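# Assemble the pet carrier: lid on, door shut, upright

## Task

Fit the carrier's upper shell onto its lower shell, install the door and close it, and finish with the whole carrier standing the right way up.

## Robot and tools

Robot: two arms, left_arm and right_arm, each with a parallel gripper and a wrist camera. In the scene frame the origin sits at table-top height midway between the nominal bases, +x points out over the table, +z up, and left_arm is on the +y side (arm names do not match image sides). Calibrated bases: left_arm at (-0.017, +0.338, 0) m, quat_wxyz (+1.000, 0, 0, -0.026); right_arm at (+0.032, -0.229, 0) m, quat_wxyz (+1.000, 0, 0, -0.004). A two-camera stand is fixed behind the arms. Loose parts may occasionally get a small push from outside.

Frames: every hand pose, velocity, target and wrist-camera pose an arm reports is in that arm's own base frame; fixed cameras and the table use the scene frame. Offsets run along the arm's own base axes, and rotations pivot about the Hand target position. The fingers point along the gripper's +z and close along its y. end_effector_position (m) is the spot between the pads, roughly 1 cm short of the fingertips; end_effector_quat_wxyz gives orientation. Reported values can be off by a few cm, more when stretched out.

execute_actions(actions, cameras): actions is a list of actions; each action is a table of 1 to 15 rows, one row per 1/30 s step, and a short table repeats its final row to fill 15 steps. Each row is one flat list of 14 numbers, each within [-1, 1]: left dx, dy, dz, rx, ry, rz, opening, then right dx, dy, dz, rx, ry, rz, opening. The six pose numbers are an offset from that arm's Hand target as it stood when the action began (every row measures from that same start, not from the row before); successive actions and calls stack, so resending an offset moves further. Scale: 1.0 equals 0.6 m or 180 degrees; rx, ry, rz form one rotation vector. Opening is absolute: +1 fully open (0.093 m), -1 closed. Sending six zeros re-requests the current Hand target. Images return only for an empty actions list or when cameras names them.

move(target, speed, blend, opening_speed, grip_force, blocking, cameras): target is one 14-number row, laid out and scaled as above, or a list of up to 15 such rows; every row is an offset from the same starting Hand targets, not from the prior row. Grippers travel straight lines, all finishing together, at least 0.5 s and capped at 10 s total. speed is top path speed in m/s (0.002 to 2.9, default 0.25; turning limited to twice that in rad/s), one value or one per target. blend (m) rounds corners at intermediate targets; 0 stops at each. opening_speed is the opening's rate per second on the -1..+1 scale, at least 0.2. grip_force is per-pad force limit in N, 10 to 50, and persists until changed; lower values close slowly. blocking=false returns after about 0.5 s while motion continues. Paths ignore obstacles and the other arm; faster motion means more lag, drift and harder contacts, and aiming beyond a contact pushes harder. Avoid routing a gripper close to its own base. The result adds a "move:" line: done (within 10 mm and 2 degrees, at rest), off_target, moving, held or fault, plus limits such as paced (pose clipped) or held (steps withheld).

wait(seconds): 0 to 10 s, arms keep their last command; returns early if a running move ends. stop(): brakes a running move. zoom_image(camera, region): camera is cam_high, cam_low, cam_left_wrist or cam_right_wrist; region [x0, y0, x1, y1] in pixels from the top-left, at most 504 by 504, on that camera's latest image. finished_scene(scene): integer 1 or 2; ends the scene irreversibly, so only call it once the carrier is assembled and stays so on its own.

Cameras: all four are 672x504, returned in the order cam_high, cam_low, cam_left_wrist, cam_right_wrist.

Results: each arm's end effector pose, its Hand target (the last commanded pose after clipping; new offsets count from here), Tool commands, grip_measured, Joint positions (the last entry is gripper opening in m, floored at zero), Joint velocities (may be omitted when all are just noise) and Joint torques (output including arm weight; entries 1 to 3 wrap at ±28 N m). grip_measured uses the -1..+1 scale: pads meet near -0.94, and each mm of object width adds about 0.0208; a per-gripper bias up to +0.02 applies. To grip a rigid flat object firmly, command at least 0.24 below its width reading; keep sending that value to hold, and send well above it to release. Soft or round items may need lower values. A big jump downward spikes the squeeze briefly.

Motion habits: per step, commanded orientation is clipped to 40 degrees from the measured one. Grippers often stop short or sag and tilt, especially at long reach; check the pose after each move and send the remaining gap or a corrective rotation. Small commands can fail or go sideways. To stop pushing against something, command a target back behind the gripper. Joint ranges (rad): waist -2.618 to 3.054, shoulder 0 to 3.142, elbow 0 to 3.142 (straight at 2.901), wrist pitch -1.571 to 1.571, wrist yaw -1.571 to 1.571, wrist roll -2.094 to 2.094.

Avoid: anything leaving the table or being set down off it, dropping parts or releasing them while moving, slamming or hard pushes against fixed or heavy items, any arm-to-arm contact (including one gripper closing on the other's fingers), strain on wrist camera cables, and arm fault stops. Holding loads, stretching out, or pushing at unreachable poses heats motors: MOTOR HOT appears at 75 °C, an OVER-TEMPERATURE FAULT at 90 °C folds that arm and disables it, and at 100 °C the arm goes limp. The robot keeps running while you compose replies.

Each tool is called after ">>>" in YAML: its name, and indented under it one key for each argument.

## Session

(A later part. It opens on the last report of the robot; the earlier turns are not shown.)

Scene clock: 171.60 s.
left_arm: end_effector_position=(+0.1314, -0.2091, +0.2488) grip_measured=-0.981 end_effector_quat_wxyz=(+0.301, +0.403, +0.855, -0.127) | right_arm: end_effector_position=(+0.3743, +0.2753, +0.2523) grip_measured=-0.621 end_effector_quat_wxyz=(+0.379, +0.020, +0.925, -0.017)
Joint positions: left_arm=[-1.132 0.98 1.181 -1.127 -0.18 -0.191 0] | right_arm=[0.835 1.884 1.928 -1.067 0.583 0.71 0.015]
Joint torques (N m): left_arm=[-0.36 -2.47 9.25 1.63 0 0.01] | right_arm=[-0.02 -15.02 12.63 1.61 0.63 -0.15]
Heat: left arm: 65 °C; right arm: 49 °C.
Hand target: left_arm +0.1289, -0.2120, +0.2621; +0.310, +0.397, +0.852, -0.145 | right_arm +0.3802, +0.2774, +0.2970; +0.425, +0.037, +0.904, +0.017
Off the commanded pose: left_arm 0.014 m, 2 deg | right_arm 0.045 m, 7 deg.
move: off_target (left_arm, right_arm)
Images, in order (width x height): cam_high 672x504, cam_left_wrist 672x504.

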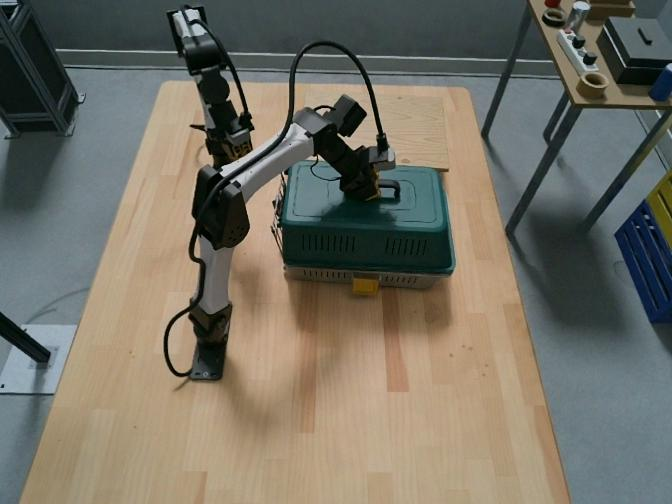

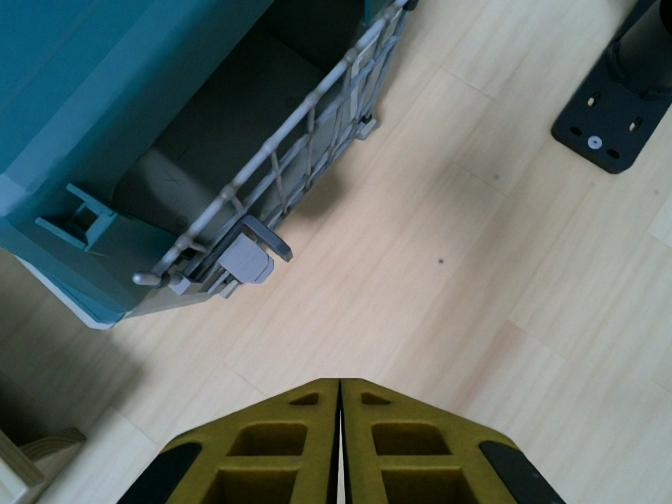

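>>> move:
  target: [0,0,0,0,0,0,-1,0.004,-0.005,0.02,0,0,0.0,-1]
  speed: 0.06
  cameras: ["cam_high","cam_left_wrist"]

>>> zoom_image:
  camera: "cam_high"
  region: [260, 150, 470, 300]

>>> zoom_image:
  camera: "cam_left_wrist"
  region: [0, 120, 260, 350]

Scene clock: 176.33 s.
left_arm: end_effector_position=(+0.1314, -0.2091, +0.2488) grip_measured=-0.981 end_effector_quat_wxyz=(+0.301, +0.403, +0.855, -0.127) | right_arm: end_effector_position=(+0.3734, +0.2736, +0.2743) grip_measured=-0.621 end_effector_quat_wxyz=(+0.385, +0.019, +0.923, -0.009)
Joint positions: left_arm=[-1.132 0.98 1.181 -1.127 -0.18 -0.191 0] | right_arm=[0.832 1.884 2.01 -1.122 0.578 0.699 0.015]
Joint torques (N m): left_arm=[-0.4 -2.32 9.32 1.65 0.02 0.02] | right_arm=[-0.68 -12.72 12.41 1.69 0.6 -0.16]
Heat: left arm: 65 °C; right arm: 49 °C.
Hand target: left_arm +0.1289, -0.2120, +0.2621; +0.310, +0.397, +0.852, -0.145 | right_arm +0.3826, +0.2745, +0.3091; +0.425, +0.037, +0.904, +0.017
Off the commanded pose: left_arm 0.014 m, 2 deg | right_arm 0.036 m, 6 deg.
move: off_target (left_arm, right_arm)
Images, in order (width x height): cam_high 672x504, cam_left_wrist 672x504.

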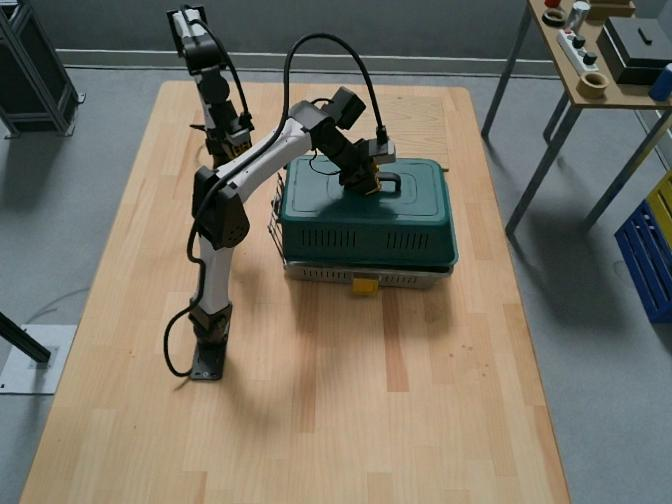

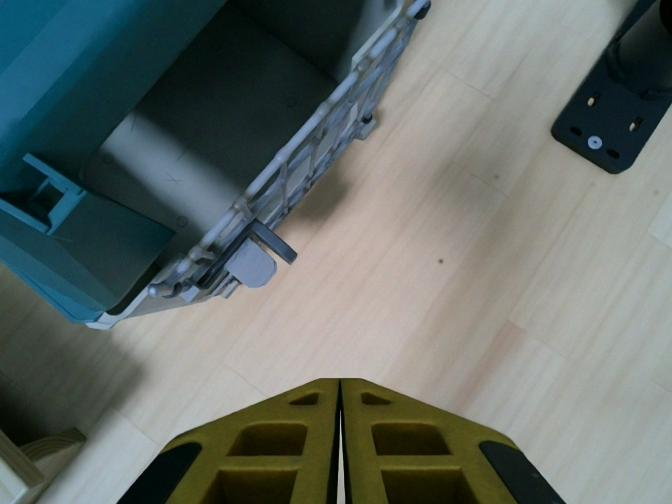

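Scaled by 2.400 from the camera's 672x504 image, which has a finer 960x720 frame.

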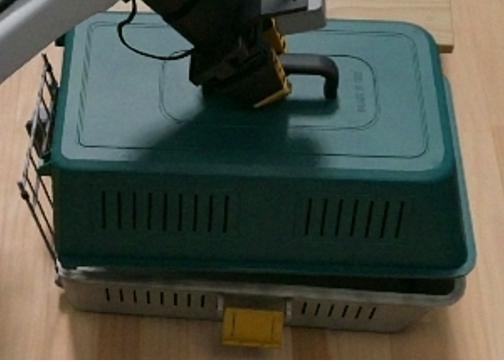

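Scaled by 1.938 from the camera's 672x504 image, which has a finer 960x720 frame.

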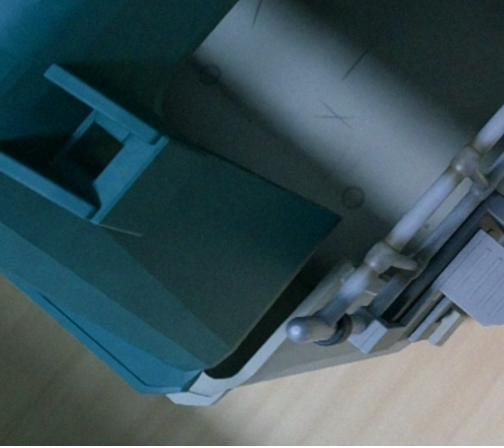

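>>> move:
  target:
    - [0.02,-0.065,-0.09,-0.04,-0.034,0,-1,0.004,0,0,0,0,-0.008,-1]
    - [0.125,-0.13,-0.12,-0.08,-0.067,0,-1,0.008,0,0,-0.002,0,-0.016,-1]
  speed: 0.08
  blend: 0.02
  cameras: ["cam_high","cam_low","cam_left_wrist"]

>>> zoom_image:
  camera: "cam_high"
  region: [260, 150, 470, 300]

Scene clock: 190.67 s.
left_arm: end_effector_position=(+0.2010, -0.2864, +0.1894) grip_measured=-0.981 end_effector_quat_wxyz=(+0.438, +0.365, +0.796, -0.204) | right_arm: end_effector_position=(+0.3766, +0.2736, +0.2792) grip_measured=-0.621 end_effector_quat_wxyz=(+0.385, +0.031, +0.922, -0.016)
Joint positions: left_arm=[-1.022 1.079 0.731 -0.22 -0.132 -0.09 0] | right_arm=[0.832 1.923 2.087 -1.178 0.595 0.725 0.015]
Joint torques (N m): left_arm=[0.59 -2.62 6.9 2.54 0.08 0.28] | right_arm=[-0.42 -11.59 12.41 1.63 0.81 0.08]
Heat: left arm: 66 °C; right arm: 50 °C.
Hand target: left_arm +0.2039, -0.2901, +0.1903; +0.445, +0.368, +0.789, -0.208 | right_arm +0.3874, +0.2744, +0.3091; +0.426, +0.058, +0.903, +0.004
Off the commanded pose: left_arm 0.005 m, 1 deg | right_arm 0.032 m, 6 deg.
move: off_target (right_arm)
Images, in order (width x height): cam_high 672x504, cam_low 672x504, cam_left_wrist 672x504.

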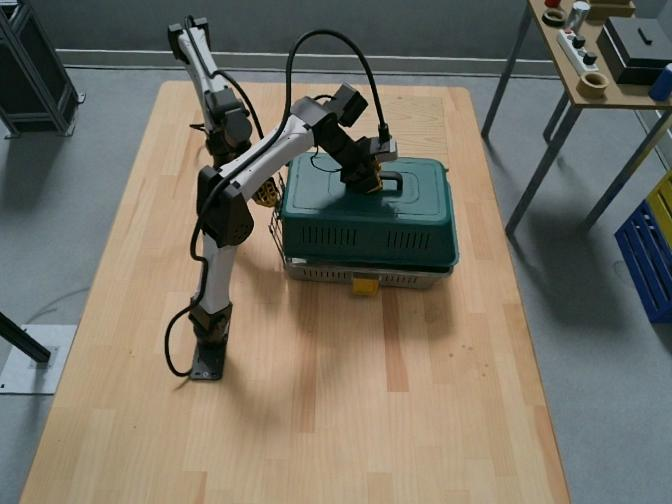

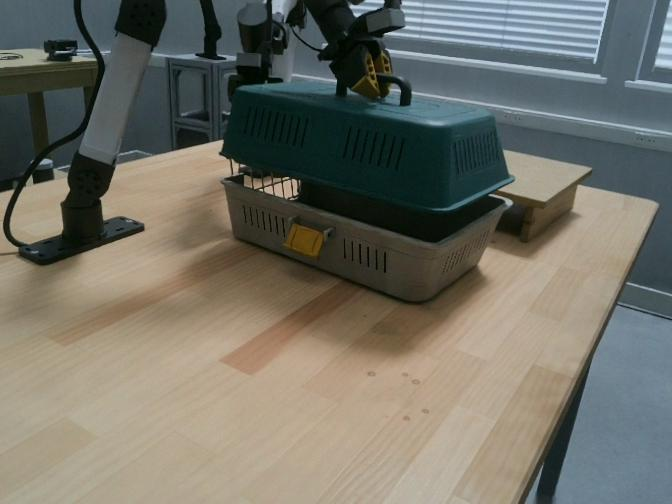

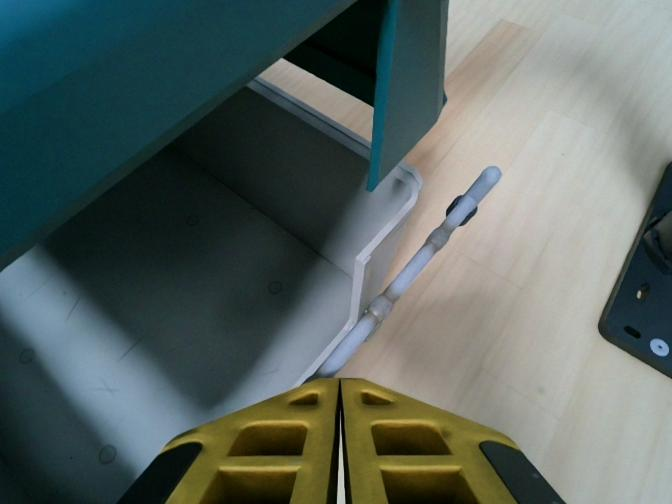

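Scaled by 2.400 from the camera's 672x504 image, which has a finer 960x720 frame.

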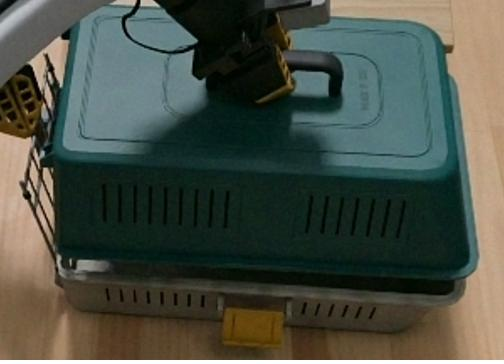

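>>> move:
  target: [0.045,0,0.0,0,0,0,-1,0,0,-0.022,0,0,-0.003,-1]
  speed: 0.05
  cameras: ["cam_high","cam_low","cam_left_wrist"]

>>> zoom_image:
  camera: "cam_high"
  region: [260, 150, 470, 300]

>>> zoom_image:
  camera: "cam_left_wrist"
  region: [290, 0, 550, 300]

>>> zoom_image:
  camera: "cam_low"
  region: [210, 120, 530, 310]

Scene clock: 194.77 s.
left_arm: end_effector_position=(+0.2236, -0.2819, +0.1742) grip_measured=-0.981 end_effector_quat_wxyz=(+0.425, +0.368, +0.803, -0.197) | right_arm: end_effector_position=(+0.3785, +0.2733, +0.2750) grip_measured=-0.621 end_effector_quat_wxyz=(+0.387, +0.038, +0.921, -0.018)
Joint positions: left_arm=[-0.922 1.145 0.731 -0.183 -0.047 -0.037 0] | right_arm=[0.832 1.923 2.068 -1.161 0.603 0.738 0.015]
Joint torques (N m): left_arm=[0.62 -3.04 9.78 2.44 0.02 0.29] | right_arm=[-0.21 -12.85 7.64 1.91 0.79 0.08]
Heat: left arm: 65 °C; right arm: 50 °C.
Hand target: left_arm +0.2309, -0.2901, +0.1903; +0.445, +0.368, +0.789, -0.208 | right_arm +0.3874, +0.2743, +0.2958; +0.425, +0.063, +0.903, +0.002
Off the commanded pose: left_arm 0.020 m, 3 deg | right_arm 0.023 m, 6 deg.
move: off_target (left_arm, right_arm)
Images, in order (width x height): cam_high 672x504, cam_low 672x504, cam_left_wrist 672x504.

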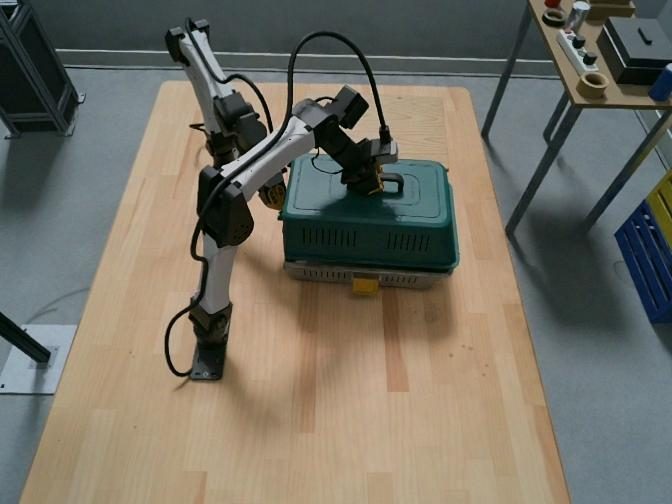

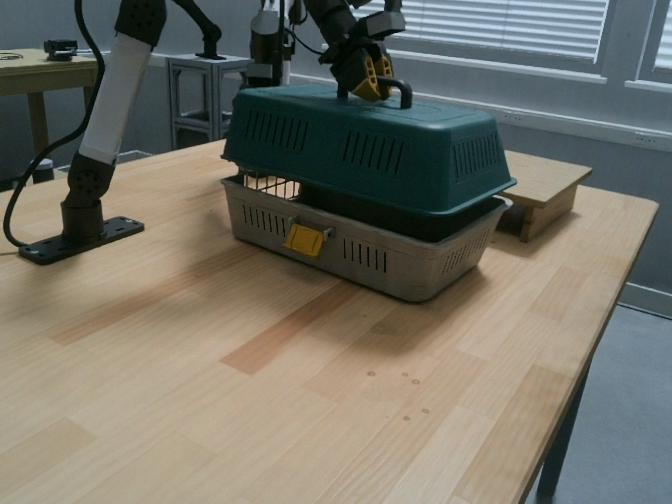

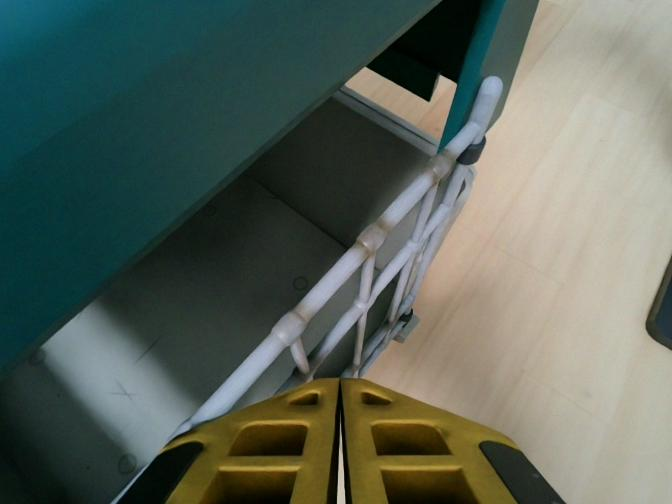

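Scaled by 2.400 from the camera's 672x504 image, which has a finer 960x720 frame.

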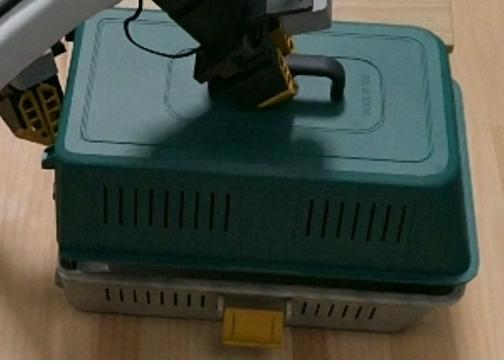

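Scaled by 1.680 from the camera's 672x504 image, which has a finer 960x720 frame.

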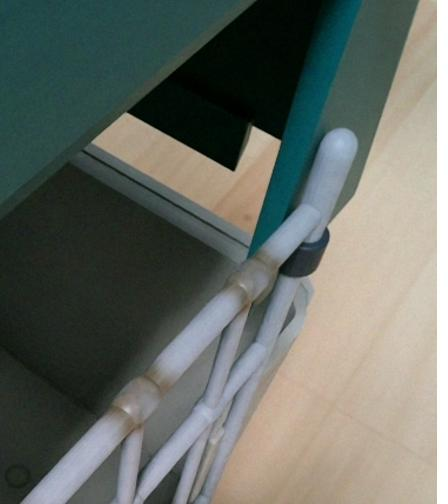

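Scaled by 1.575 from the camera's 672x504 image, which has a finer 960x720 frame.

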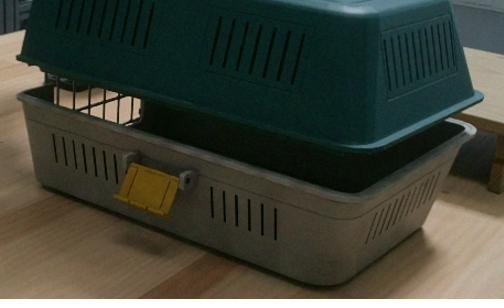

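>>> move:
  target: [0,0,0.0,0,0,0,-1,-0.004,0.026,-0.016,0,0,0.010,-1]
  speed: 0.05
  cameras: ["cam_high","cam_low","cam_left_wrist"]

>>> zoom_image:
  camera: "cam_high"
  region: [260, 150, 470, 300]

>>> zoom_image:
  camera: "cam_left_wrist"
  region: [290, 0, 550, 300]

>>> zoom_image:
  camera: "cam_low"
  region: [210, 120, 530, 310]

Scene clock: 209.07 s.
left_arm: end_effector_position=(+0.2233, -0.2821, +0.1742) grip_measured=-0.981 end_effector_quat_wxyz=(+0.424, +0.369, +0.803, -0.198) | right_arm: end_effector_position=(+0.3770, +0.2847, +0.2722) grip_measured=-0.621 end_effector_quat_wxyz=(+0.394, +0.033, +0.919, -0.007)
Joint positions: left_arm=[-0.922 1.145 0.731 -0.183 -0.045 -0.037 0] | right_arm=[0.851 1.923 2.044 -1.117 0.606 0.739 0.015]
Joint torques (N m): left_arm=[0.69 -3.12 9.73 2.47 0.11 0.29] | right_arm=[0.23 -11.6 7.68 1.92 0.73 -0.02]
Heat: left arm: 64 °C; right arm: 50 °C.
Hand target: left_arm +0.2309, -0.2901, +0.1903; +0.445, +0.368, +0.789, -0.208 | right_arm +0.3850, +0.2900, +0.2863; +0.425, +0.048, +0.904, +0.009
Off the commanded pose: left_arm 0.020 m, 3 deg | right_arm 0.017 m, 5 deg.
move: off_target (left_arm, right_arm)
Images, in order (width x height): cam_high 672x504, cam_low 672x504, cam_left_wrist 672x504.

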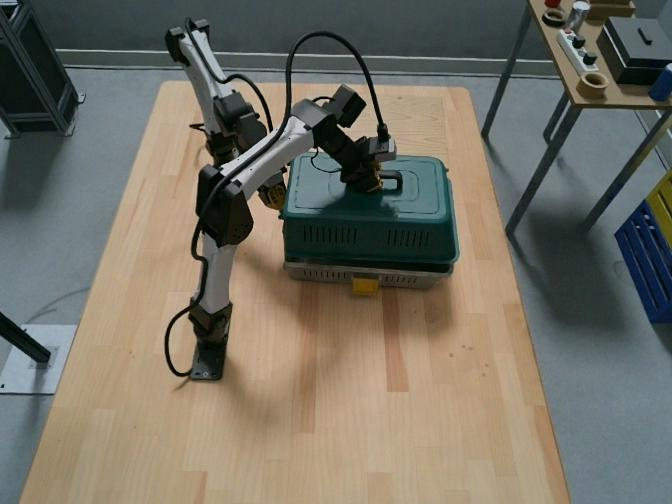

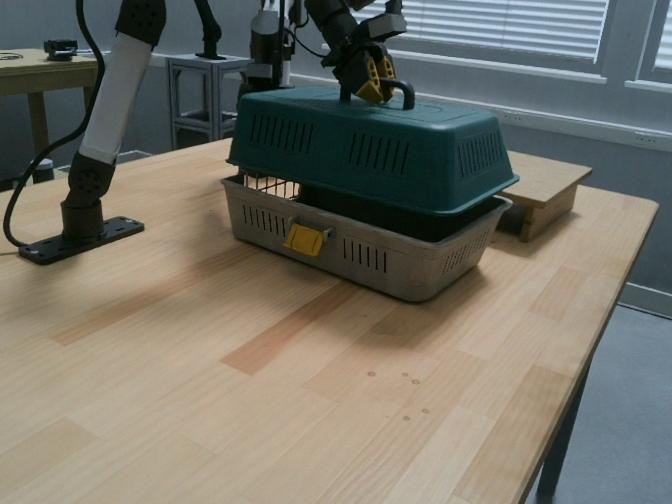

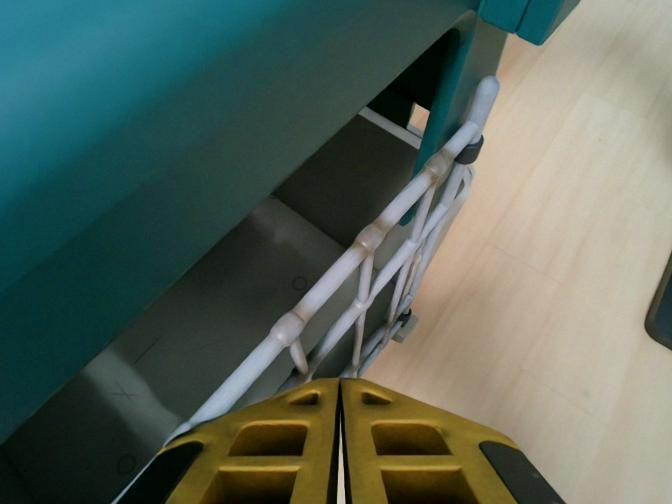

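Scaled by 2.400 from the camera's 672x504 image, which has a finer 960x720 frame.

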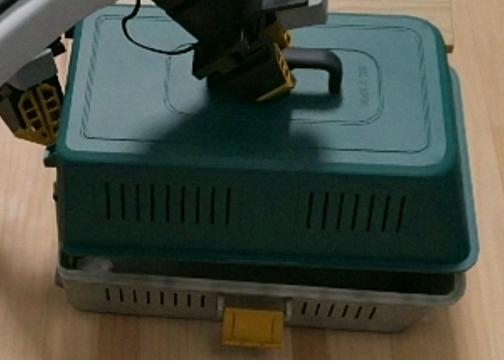

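Scaled by 1.680 from the camera's 672x504 image, which has a finer 960x720 frame.

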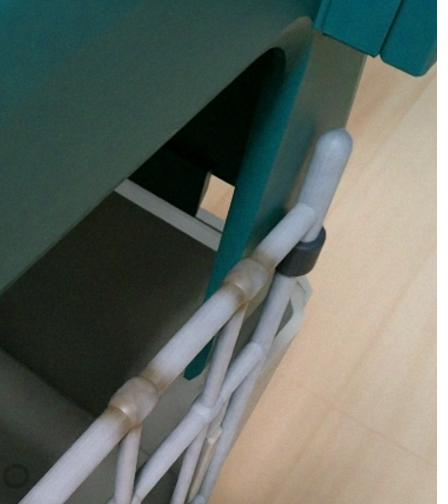

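Scaled by 1.575 from the camera's 672x504 image, which has a finer 960x720 frame.

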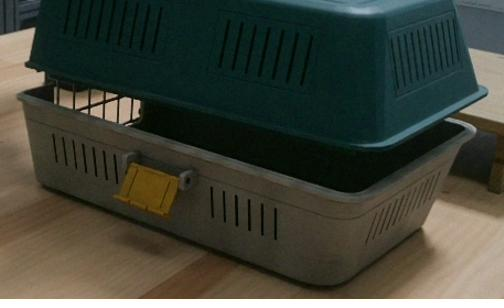

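>>> zoom_image:
  camera: "cam_high"
  region: [270, 240, 370, 300]

>>> zoom_image:
  camera: "cam_high"
  region: [370, 240, 470, 300]

Scaled by 5.040 from the camera's 672x504 image, which has a finer 960x720 frame.

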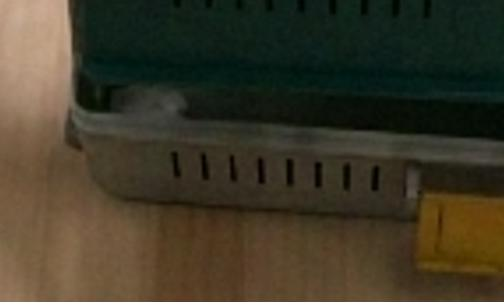

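Scaled by 5.040 from the camera's 672x504 image, which has a finer 960x720 frame.

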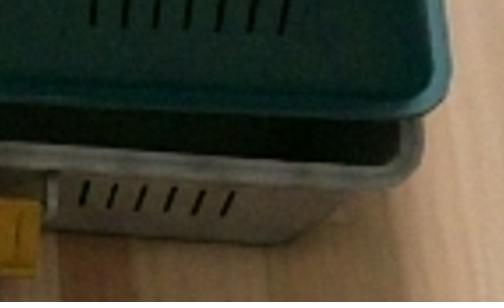

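>>> move:
  target: [0,0,0.0,0,0,0,-1,0,0,-0.016,0,0.014,0,-1]
  speed: 0.05
  cameras: ["cam_high","cam_left_wrist"]

>>> zoom_image:
  camera: "cam_high"
  region: [270, 240, 370, 300]

>>> zoom_image:
  camera: "cam_high"
  region: [370, 240, 470, 300]

>>> zoom_image:
  camera: "cam_left_wrist"
  region: [360, 0, 600, 280]

Scene clock: 219.37 s.
left_arm: end_effector_position=(+0.2232, -0.2822, +0.1742) grip_measured=-0.981 end_effector_quat_wxyz=(+0.424, +0.369, +0.803, -0.199) | right_arm: end_effector_position=(+0.3782, +0.2895, +0.2607) grip_measured=-0.621 end_effector_quat_wxyz=(+0.382, +0.030, +0.923, -0.009)
Joint positions: left_arm=[-0.922 1.145 0.731 -0.183 -0.044 -0.037 0] | right_arm=[0.851 1.946 2.044 -1.117 0.59 0.744 0.015]
Joint torques (N m): left_arm=[0.62 -3.28 9.78 2.47 0.09 0.34] | right_arm=[-0.64 -12.14 9.16 1.59 0.55 0.05]
Heat: left arm: 64 °C; right arm: 50 °C.
Hand target: left_arm +0.2309, -0.2901, +0.1903; +0.445, +0.368, +0.789, -0.208 | right_arm +0.3850, +0.2900, +0.2767; +0.405, +0.048, +0.913, +0.007
Off the commanded pose: left_arm 0.020 m, 3 deg | right_arm 0.017 m, 4 deg.
move: off_target (left_arm, right_arm)
Images, in order (width x height): cam_high 672x504, cam_left_wrist 672x504.

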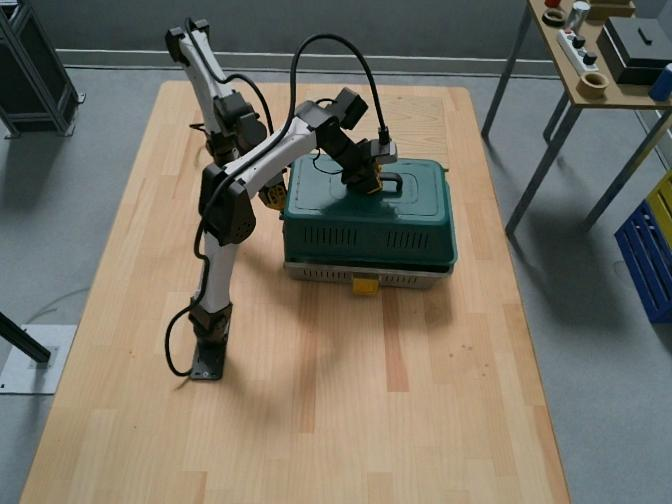

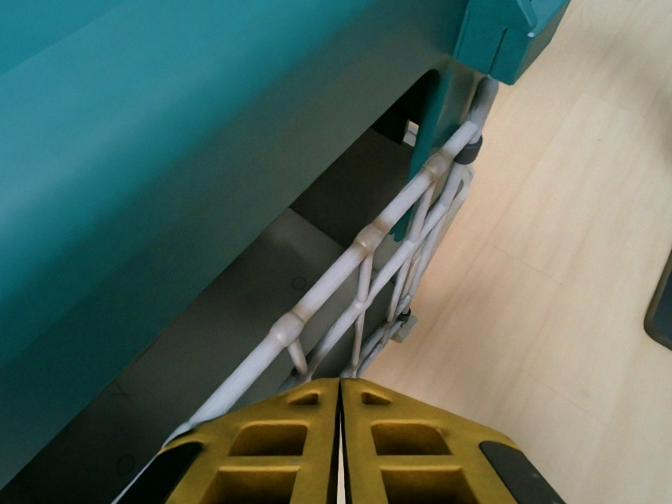

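Scaled by 5.040 from the camera's 672x504 image, which has a finer 960x720 frame.

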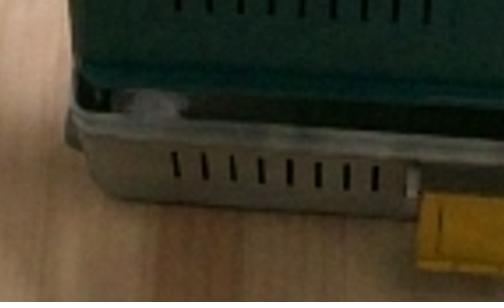

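Scaled by 5.040 from the camera's 672x504 image, which has a finer 960x720 frame.

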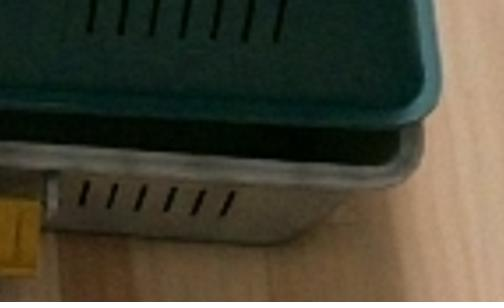

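Scaled by 1.800 from the camera's 672x504 image, which has a finer 960x720 frame.

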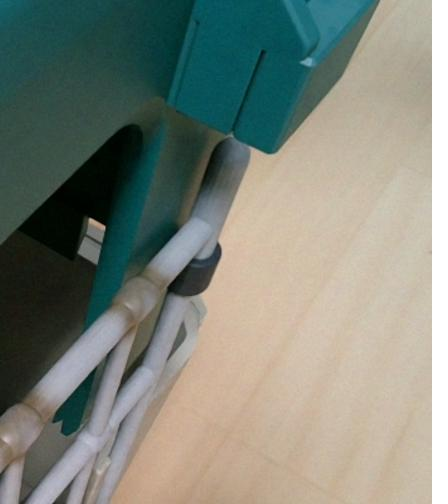

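>>> move:
  target: [0.018,0.0,0.0,0,0,0,-1,-0.006,-0.012,0,0,0,-0.005,-1]
  speed: 0.05
  cameras: ["cam_high","cam_left_wrist"]

>>> zoom_image:
  camera: "cam_high"
  region: [270, 240, 370, 300]

>>> zoom_image:
  camera: "cam_high"
  region: [370, 240, 470, 300]

>>> zoom_image:
  camera: "cam_left_wrist"
  region: [360, 0, 600, 280]

Scene clock: 231.23 s.
left_arm: end_effector_position=(+0.2271, -0.2853, +0.1742) grip_measured=-0.981 end_effector_quat_wxyz=(+0.420, +0.377, +0.799, -0.210) | right_arm: end_effector_position=(+0.3801, +0.2862, +0.2558) grip_measured=-0.621 end_effector_quat_wxyz=(+0.380, +0.034, +0.924, -0.013)
Joint positions: left_arm=[-0.895 1.165 0.741 -0.17 0.008 -0.017 0] | right_arm=[0.844 1.946 2.028 -1.111 0.59 0.749 0.015]
Joint torques (N m): left_arm=[1.32 -2.67 10.48 2.44 -0.1 0.29] | right_arm=[-0.14 -14.68 7.5 1.52 0.63 0.14]
Heat: left arm: 65 °C; right arm: 50 °C.
Hand target: left_arm +0.2418, -0.2900, +0.1902; +0.445, +0.368, +0.789, -0.208 | right_arm +0.3814, +0.2827, +0.2766; +0.405, +0.056, +0.912, +0.004
Off the commanded pose: left_arm 0.022 m, 3 deg | right_arm 0.021 m, 5 deg.
move: off_target (left_arm, right_arm)
Images, in order (width x height): cam_high 672x504, cam_left_wrist 672x504.

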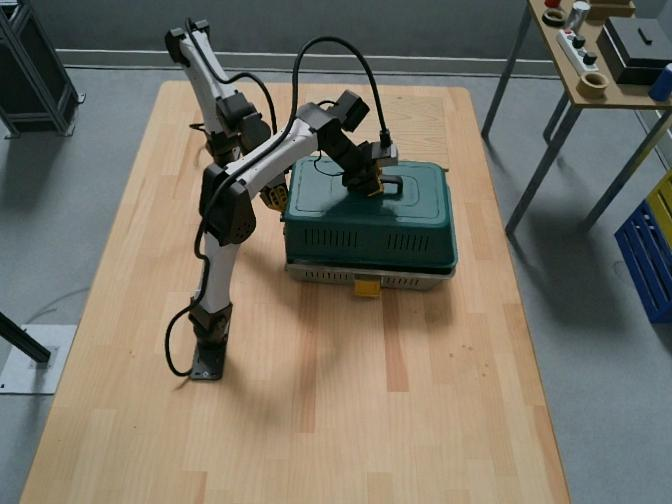

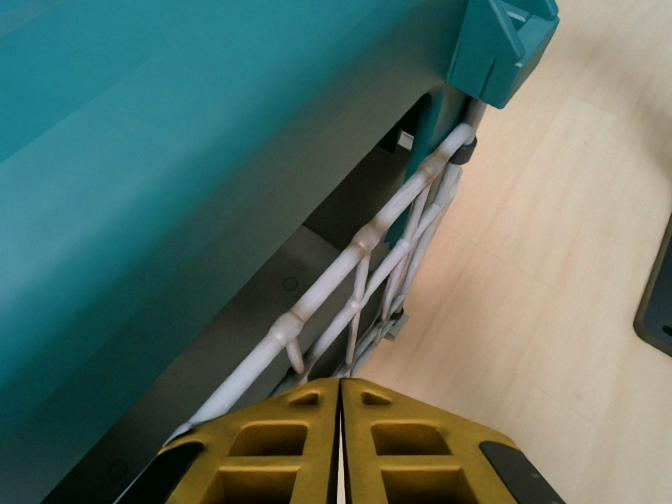

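Scaled by 5.040 from the camera's 672x504 image, which has a finer 960x720 frame.

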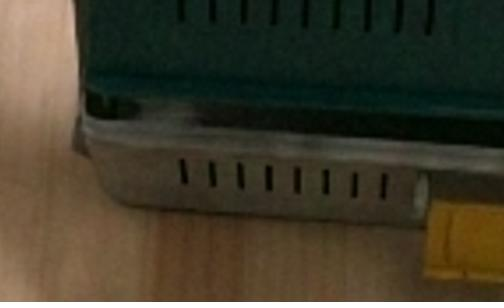

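Scaled by 5.040 from the camera's 672x504 image, which has a finer 960x720 frame.

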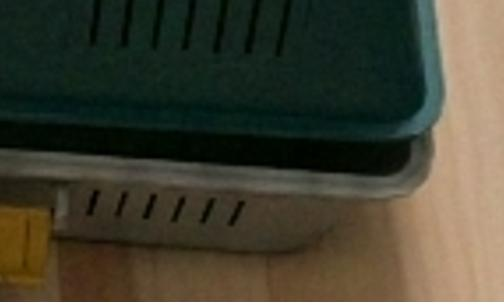

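Scaled by 1.800 from the camera's 672x504 image, which has a finer 960x720 frame.

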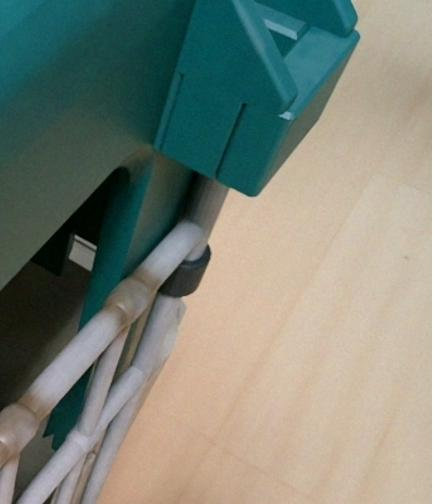

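>>> move:
  target: [0,0,0,0,0,0,-1,0,0,0.05,0,0,0,-1]
  speed: 0.05

>>> move:
  target:
    - [-0.1,0.02,0.02,0,0,0,-1,0,0,0,0,0,0,-1]
    - [-0.09,0.14,0.03,0,0,0,-1,0,0,0,0,0,0,-1]
  speed: 0.08
  cameras: ["cam_high","cam_left_wrist"]

>>> zoom_image:
  camera: "cam_high"
  region: [270, 240, 370, 300]

>>> zoom_image:
  camera: "cam_high"
  region: [370, 240, 470, 300]

Scene clock: 250.73 s.
left_arm: end_effector_position=(+0.2281, -0.2853, +0.1742) grip_measured=-0.981 end_effector_quat_wxyz=(+0.420, +0.376, +0.799, -0.210) | right_arm: end_effector_position=(+0.3798, +0.2859, +0.2839) grip_measured=-0.621 end_effector_quat_wxyz=(+0.384, +0.036, +0.923, -0.008)
Joint positions: left_arm=[-0.892 1.167 0.741 -0.166 0.009 -0.017 0] | right_arm=[0.844 1.985 2.198 -1.227 0.59 0.749 0.015]
Joint torques (N m): left_arm=[1.1 -2.88 10.35 2.45 -0.14 0.29] | right_arm=[-0.12 -12.31 11.86 1.23 0.61 0.11]
Heat: left arm: 65 °C; right arm: 50 °C.
Hand target: left_arm +0.2418, -0.2900, +0.1902; +0.445, +0.368, +0.789, -0.208 | right_arm +0.3814, +0.2828, +0.3066; +0.405, +0.056, +0.912, +0.004
Off the commanded pose: left_arm 0.022 m, 3 deg | right_arm 0.023 m, 4 deg.
move: off_target (left_arm, right_arm)

Scene clock: 253.67 s.
left_arm: end_effector_position=(+0.1885, -0.2063, +0.2088) grip_measured=-0.981 end_effector_quat_wxyz=(+0.444, +0.362, +0.793, -0.207) | right_arm: end_effector_position=(+0.3744, +0.2802, +0.2792) grip_measured=-0.621 end_effector_quat_wxyz=(+0.371, +0.034, +0.928, -0.021)
Joint positions: left_arm=[-0.794 0.737 0.673 -0.485 0.06 0.028 0] | right_arm=[0.844 1.985 2.198 -1.27 0.589 0.757 0.015]
Joint torques (N m): left_arm=[0.54 -1.4 6.98 2.24 0.12 0.32] | right_arm=[-0.14 -12.48 11.66 1.52 0.65 0.07]
Heat: left arm: 65 °C; right arm: 50 °C.
Hand target: left_arm +0.1878, -0.2060, +0.2083; +0.445, +0.368, +0.789, -0.208 | right_arm +0.3815, +0.2828, +0.3067; +0.406, +0.056, +0.912, +0.004
Off the commanded pose: left_arm 0.001 m, 1 deg | right_arm 0.028 m, 6 deg.
move: off_target (right_arm)
Images, in order (width x height): cam_high 672x504, cam_left_wrist 672x504.

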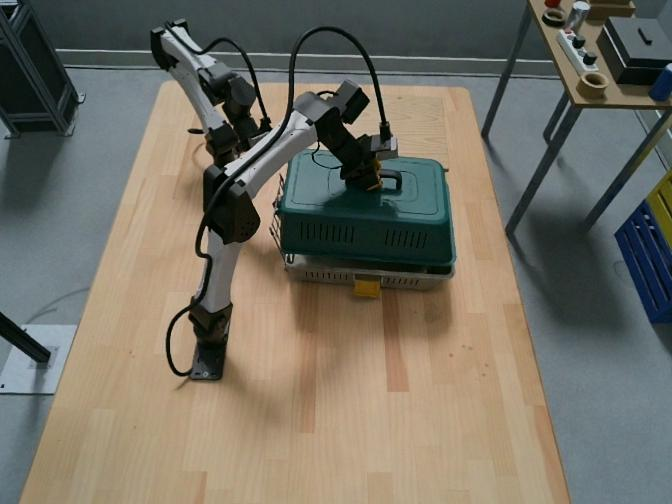

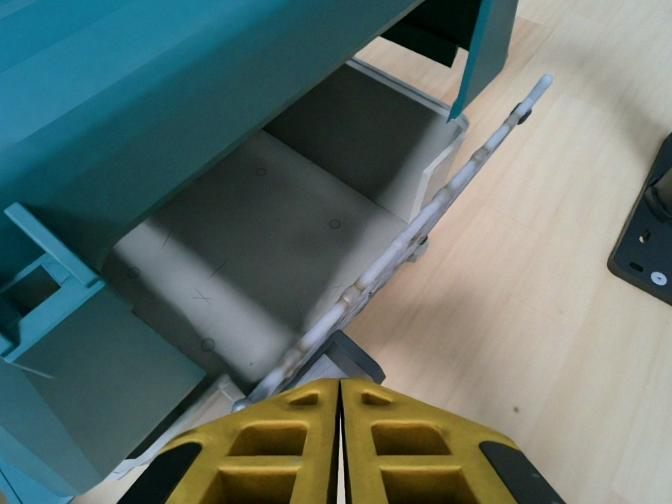

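Scaled by 5.040 from the camera's 672x504 image, which has a finer 960x720 frame.

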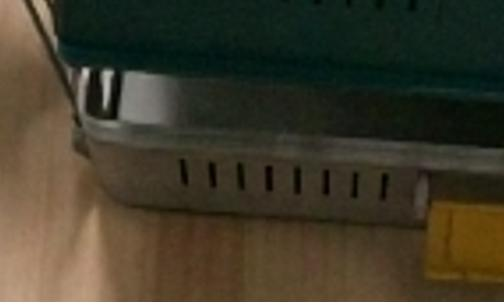

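Scaled by 5.040 from the camera's 672x504 image, which has a finer 960x720 frame.

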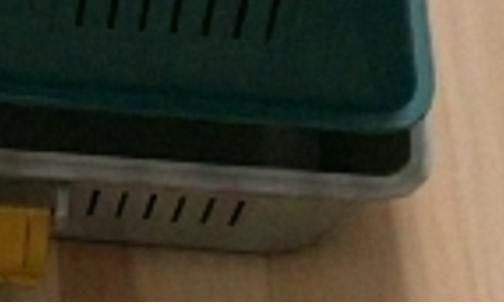

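>>> move:
  target: [0.06,-0.03,-0.01,0,0,0,-1,0.009,0.0,-0.03,0,-0.004,0,-1]
  speed: 0.05
  cameras: ["cam_high","cam_left_wrist"]

>>> zoom_image:
  camera: "cam_high"
  region: [270, 240, 370, 300]

>>> zoom_image:
  camera: "cam_high"
  region: [370, 240, 470, 300]

Scene clock: 262.77 s.
left_arm: end_effector_position=(+0.2172, -0.2186, +0.1884) grip_measured=-0.981 end_effector_quat_wxyz=(+0.425, +0.365, +0.803, -0.202) | right_arm: end_effector_position=(+0.3812, +0.2863, +0.2571) grip_measured=-0.621 end_effector_quat_wxyz=(+0.371, +0.035, +0.928, -0.022)
Joint positions: left_arm=[-0.721 0.899 0.673 -0.369 0.124 0.067 0] | right_arm=[0.842 1.985 2.103 -1.176 0.59 0.758 0.015]
Joint torques (N m): left_arm=[0.64 -1.42 9.33 2.43 0.23 0.36] | right_arm=[-0.62 -16.43 7.46 1.73 0.69 -0.07]
Heat: left arm: 65 °C; right arm: 51 °C.
Hand target: left_arm +0.2238, -0.2241, +0.2022; +0.445, +0.368, +0.789, -0.208 | right_arm +0.3868, +0.2828, +0.2887; +0.411, +0.056, +0.910, +0.005
Off the commanded pose: left_arm 0.016 m, 3 deg | right_arm 0.032 m, 6 deg.
move: off_target (left_arm, right_arm)
Images, in order (width x height): cam_high 672x504, cam_left_wrist 672x504.

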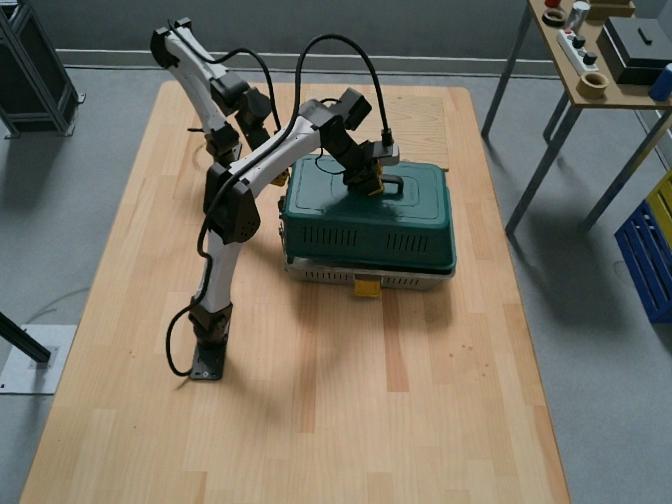

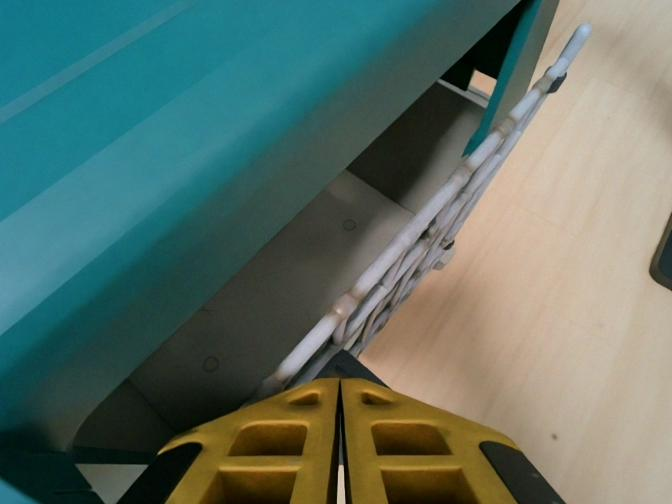

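Scaled by 5.040 from the camera's 672x504 image, which has a finer 960x720 frame.

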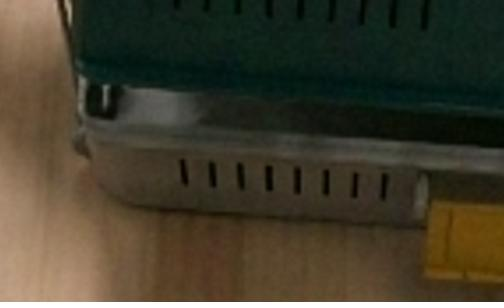

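Scaled by 5.040 from the camera's 672x504 image, which has a finer 960x720 frame.

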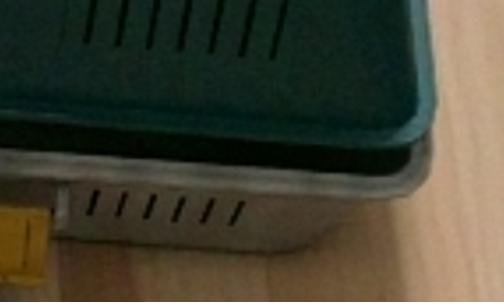

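>>> move:
  target: [0.0,0,0,0,0,0,-1,0.002,-0.013,0,0,-0.008,0,-1]
  speed: 0.05
  cameras: ["cam_high","cam_left_wrist"]

>>> zoom_image:
  camera: "cam_high"
  region: [270, 240, 370, 300]

>>> zoom_image:
  camera: "cam_high"
  region: [370, 240, 470, 300]

Scene clock: 266.97 s.
left_arm: end_effector_position=(+0.2172, -0.2188, +0.1886) grip_measured=-0.981 end_effector_quat_wxyz=(+0.426, +0.365, +0.803, -0.203) | right_arm: end_effector_position=(+0.3817, +0.2806, +0.2536) grip_measured=-0.621 end_effector_quat_wxyz=(+0.377, +0.038, +0.925, -0.018)
Joint positions: left_arm=[-0.721 0.899 0.673 -0.369 0.125 0.067 0] | right_arm=[0.833 1.942 2.017 -1.112 0.59 0.749 0.015]
Joint torques (N m): left_arm=[0.58 -1.14 9.43 2.44 0.16 0.32] | right_arm=[-0.76 -16.69 7.6 1.78 0.77 -0.17]
Heat: left arm: 65 °C; right arm: 50 °C.
Hand target: left_arm +0.2238, -0.2241, +0.2023; +0.445, +0.368, +0.789, -0.208 | right_arm +0.3880, +0.2750, +0.2886; +0.423, +0.055, +0.905, +0.005
Off the commanded pose: left_arm 0.016 m, 3 deg | right_arm 0.036 m, 7 deg.
move: off_target (left_arm, right_arm)
Images, in order (width x height): cam_high 672x504, cam_left_wrist 672x504.

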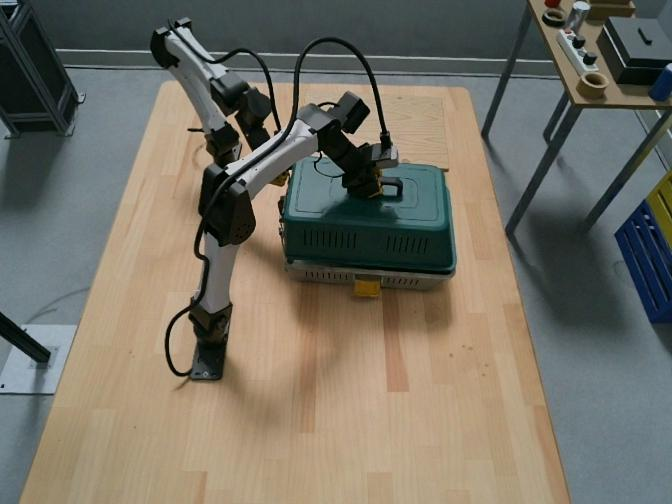

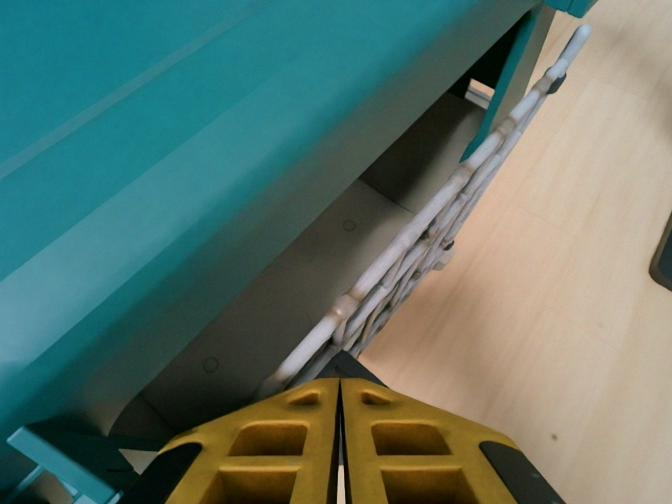

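Scaled by 5.040 from the camera's 672x504 image, which has a finer 960x720 frame.

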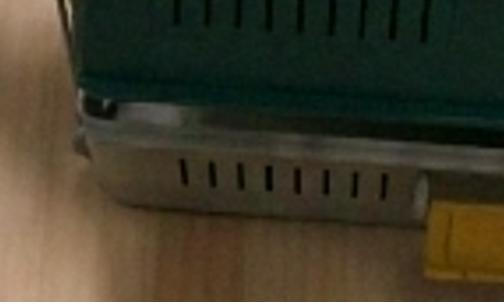

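Scaled by 5.040 from the camera's 672x504 image, which has a finer 960x720 frame.

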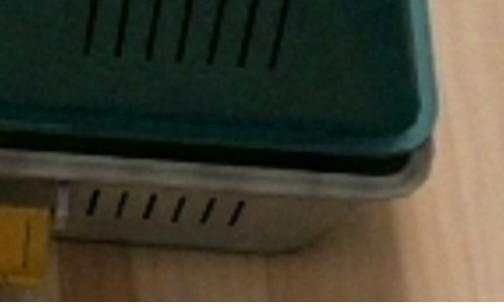

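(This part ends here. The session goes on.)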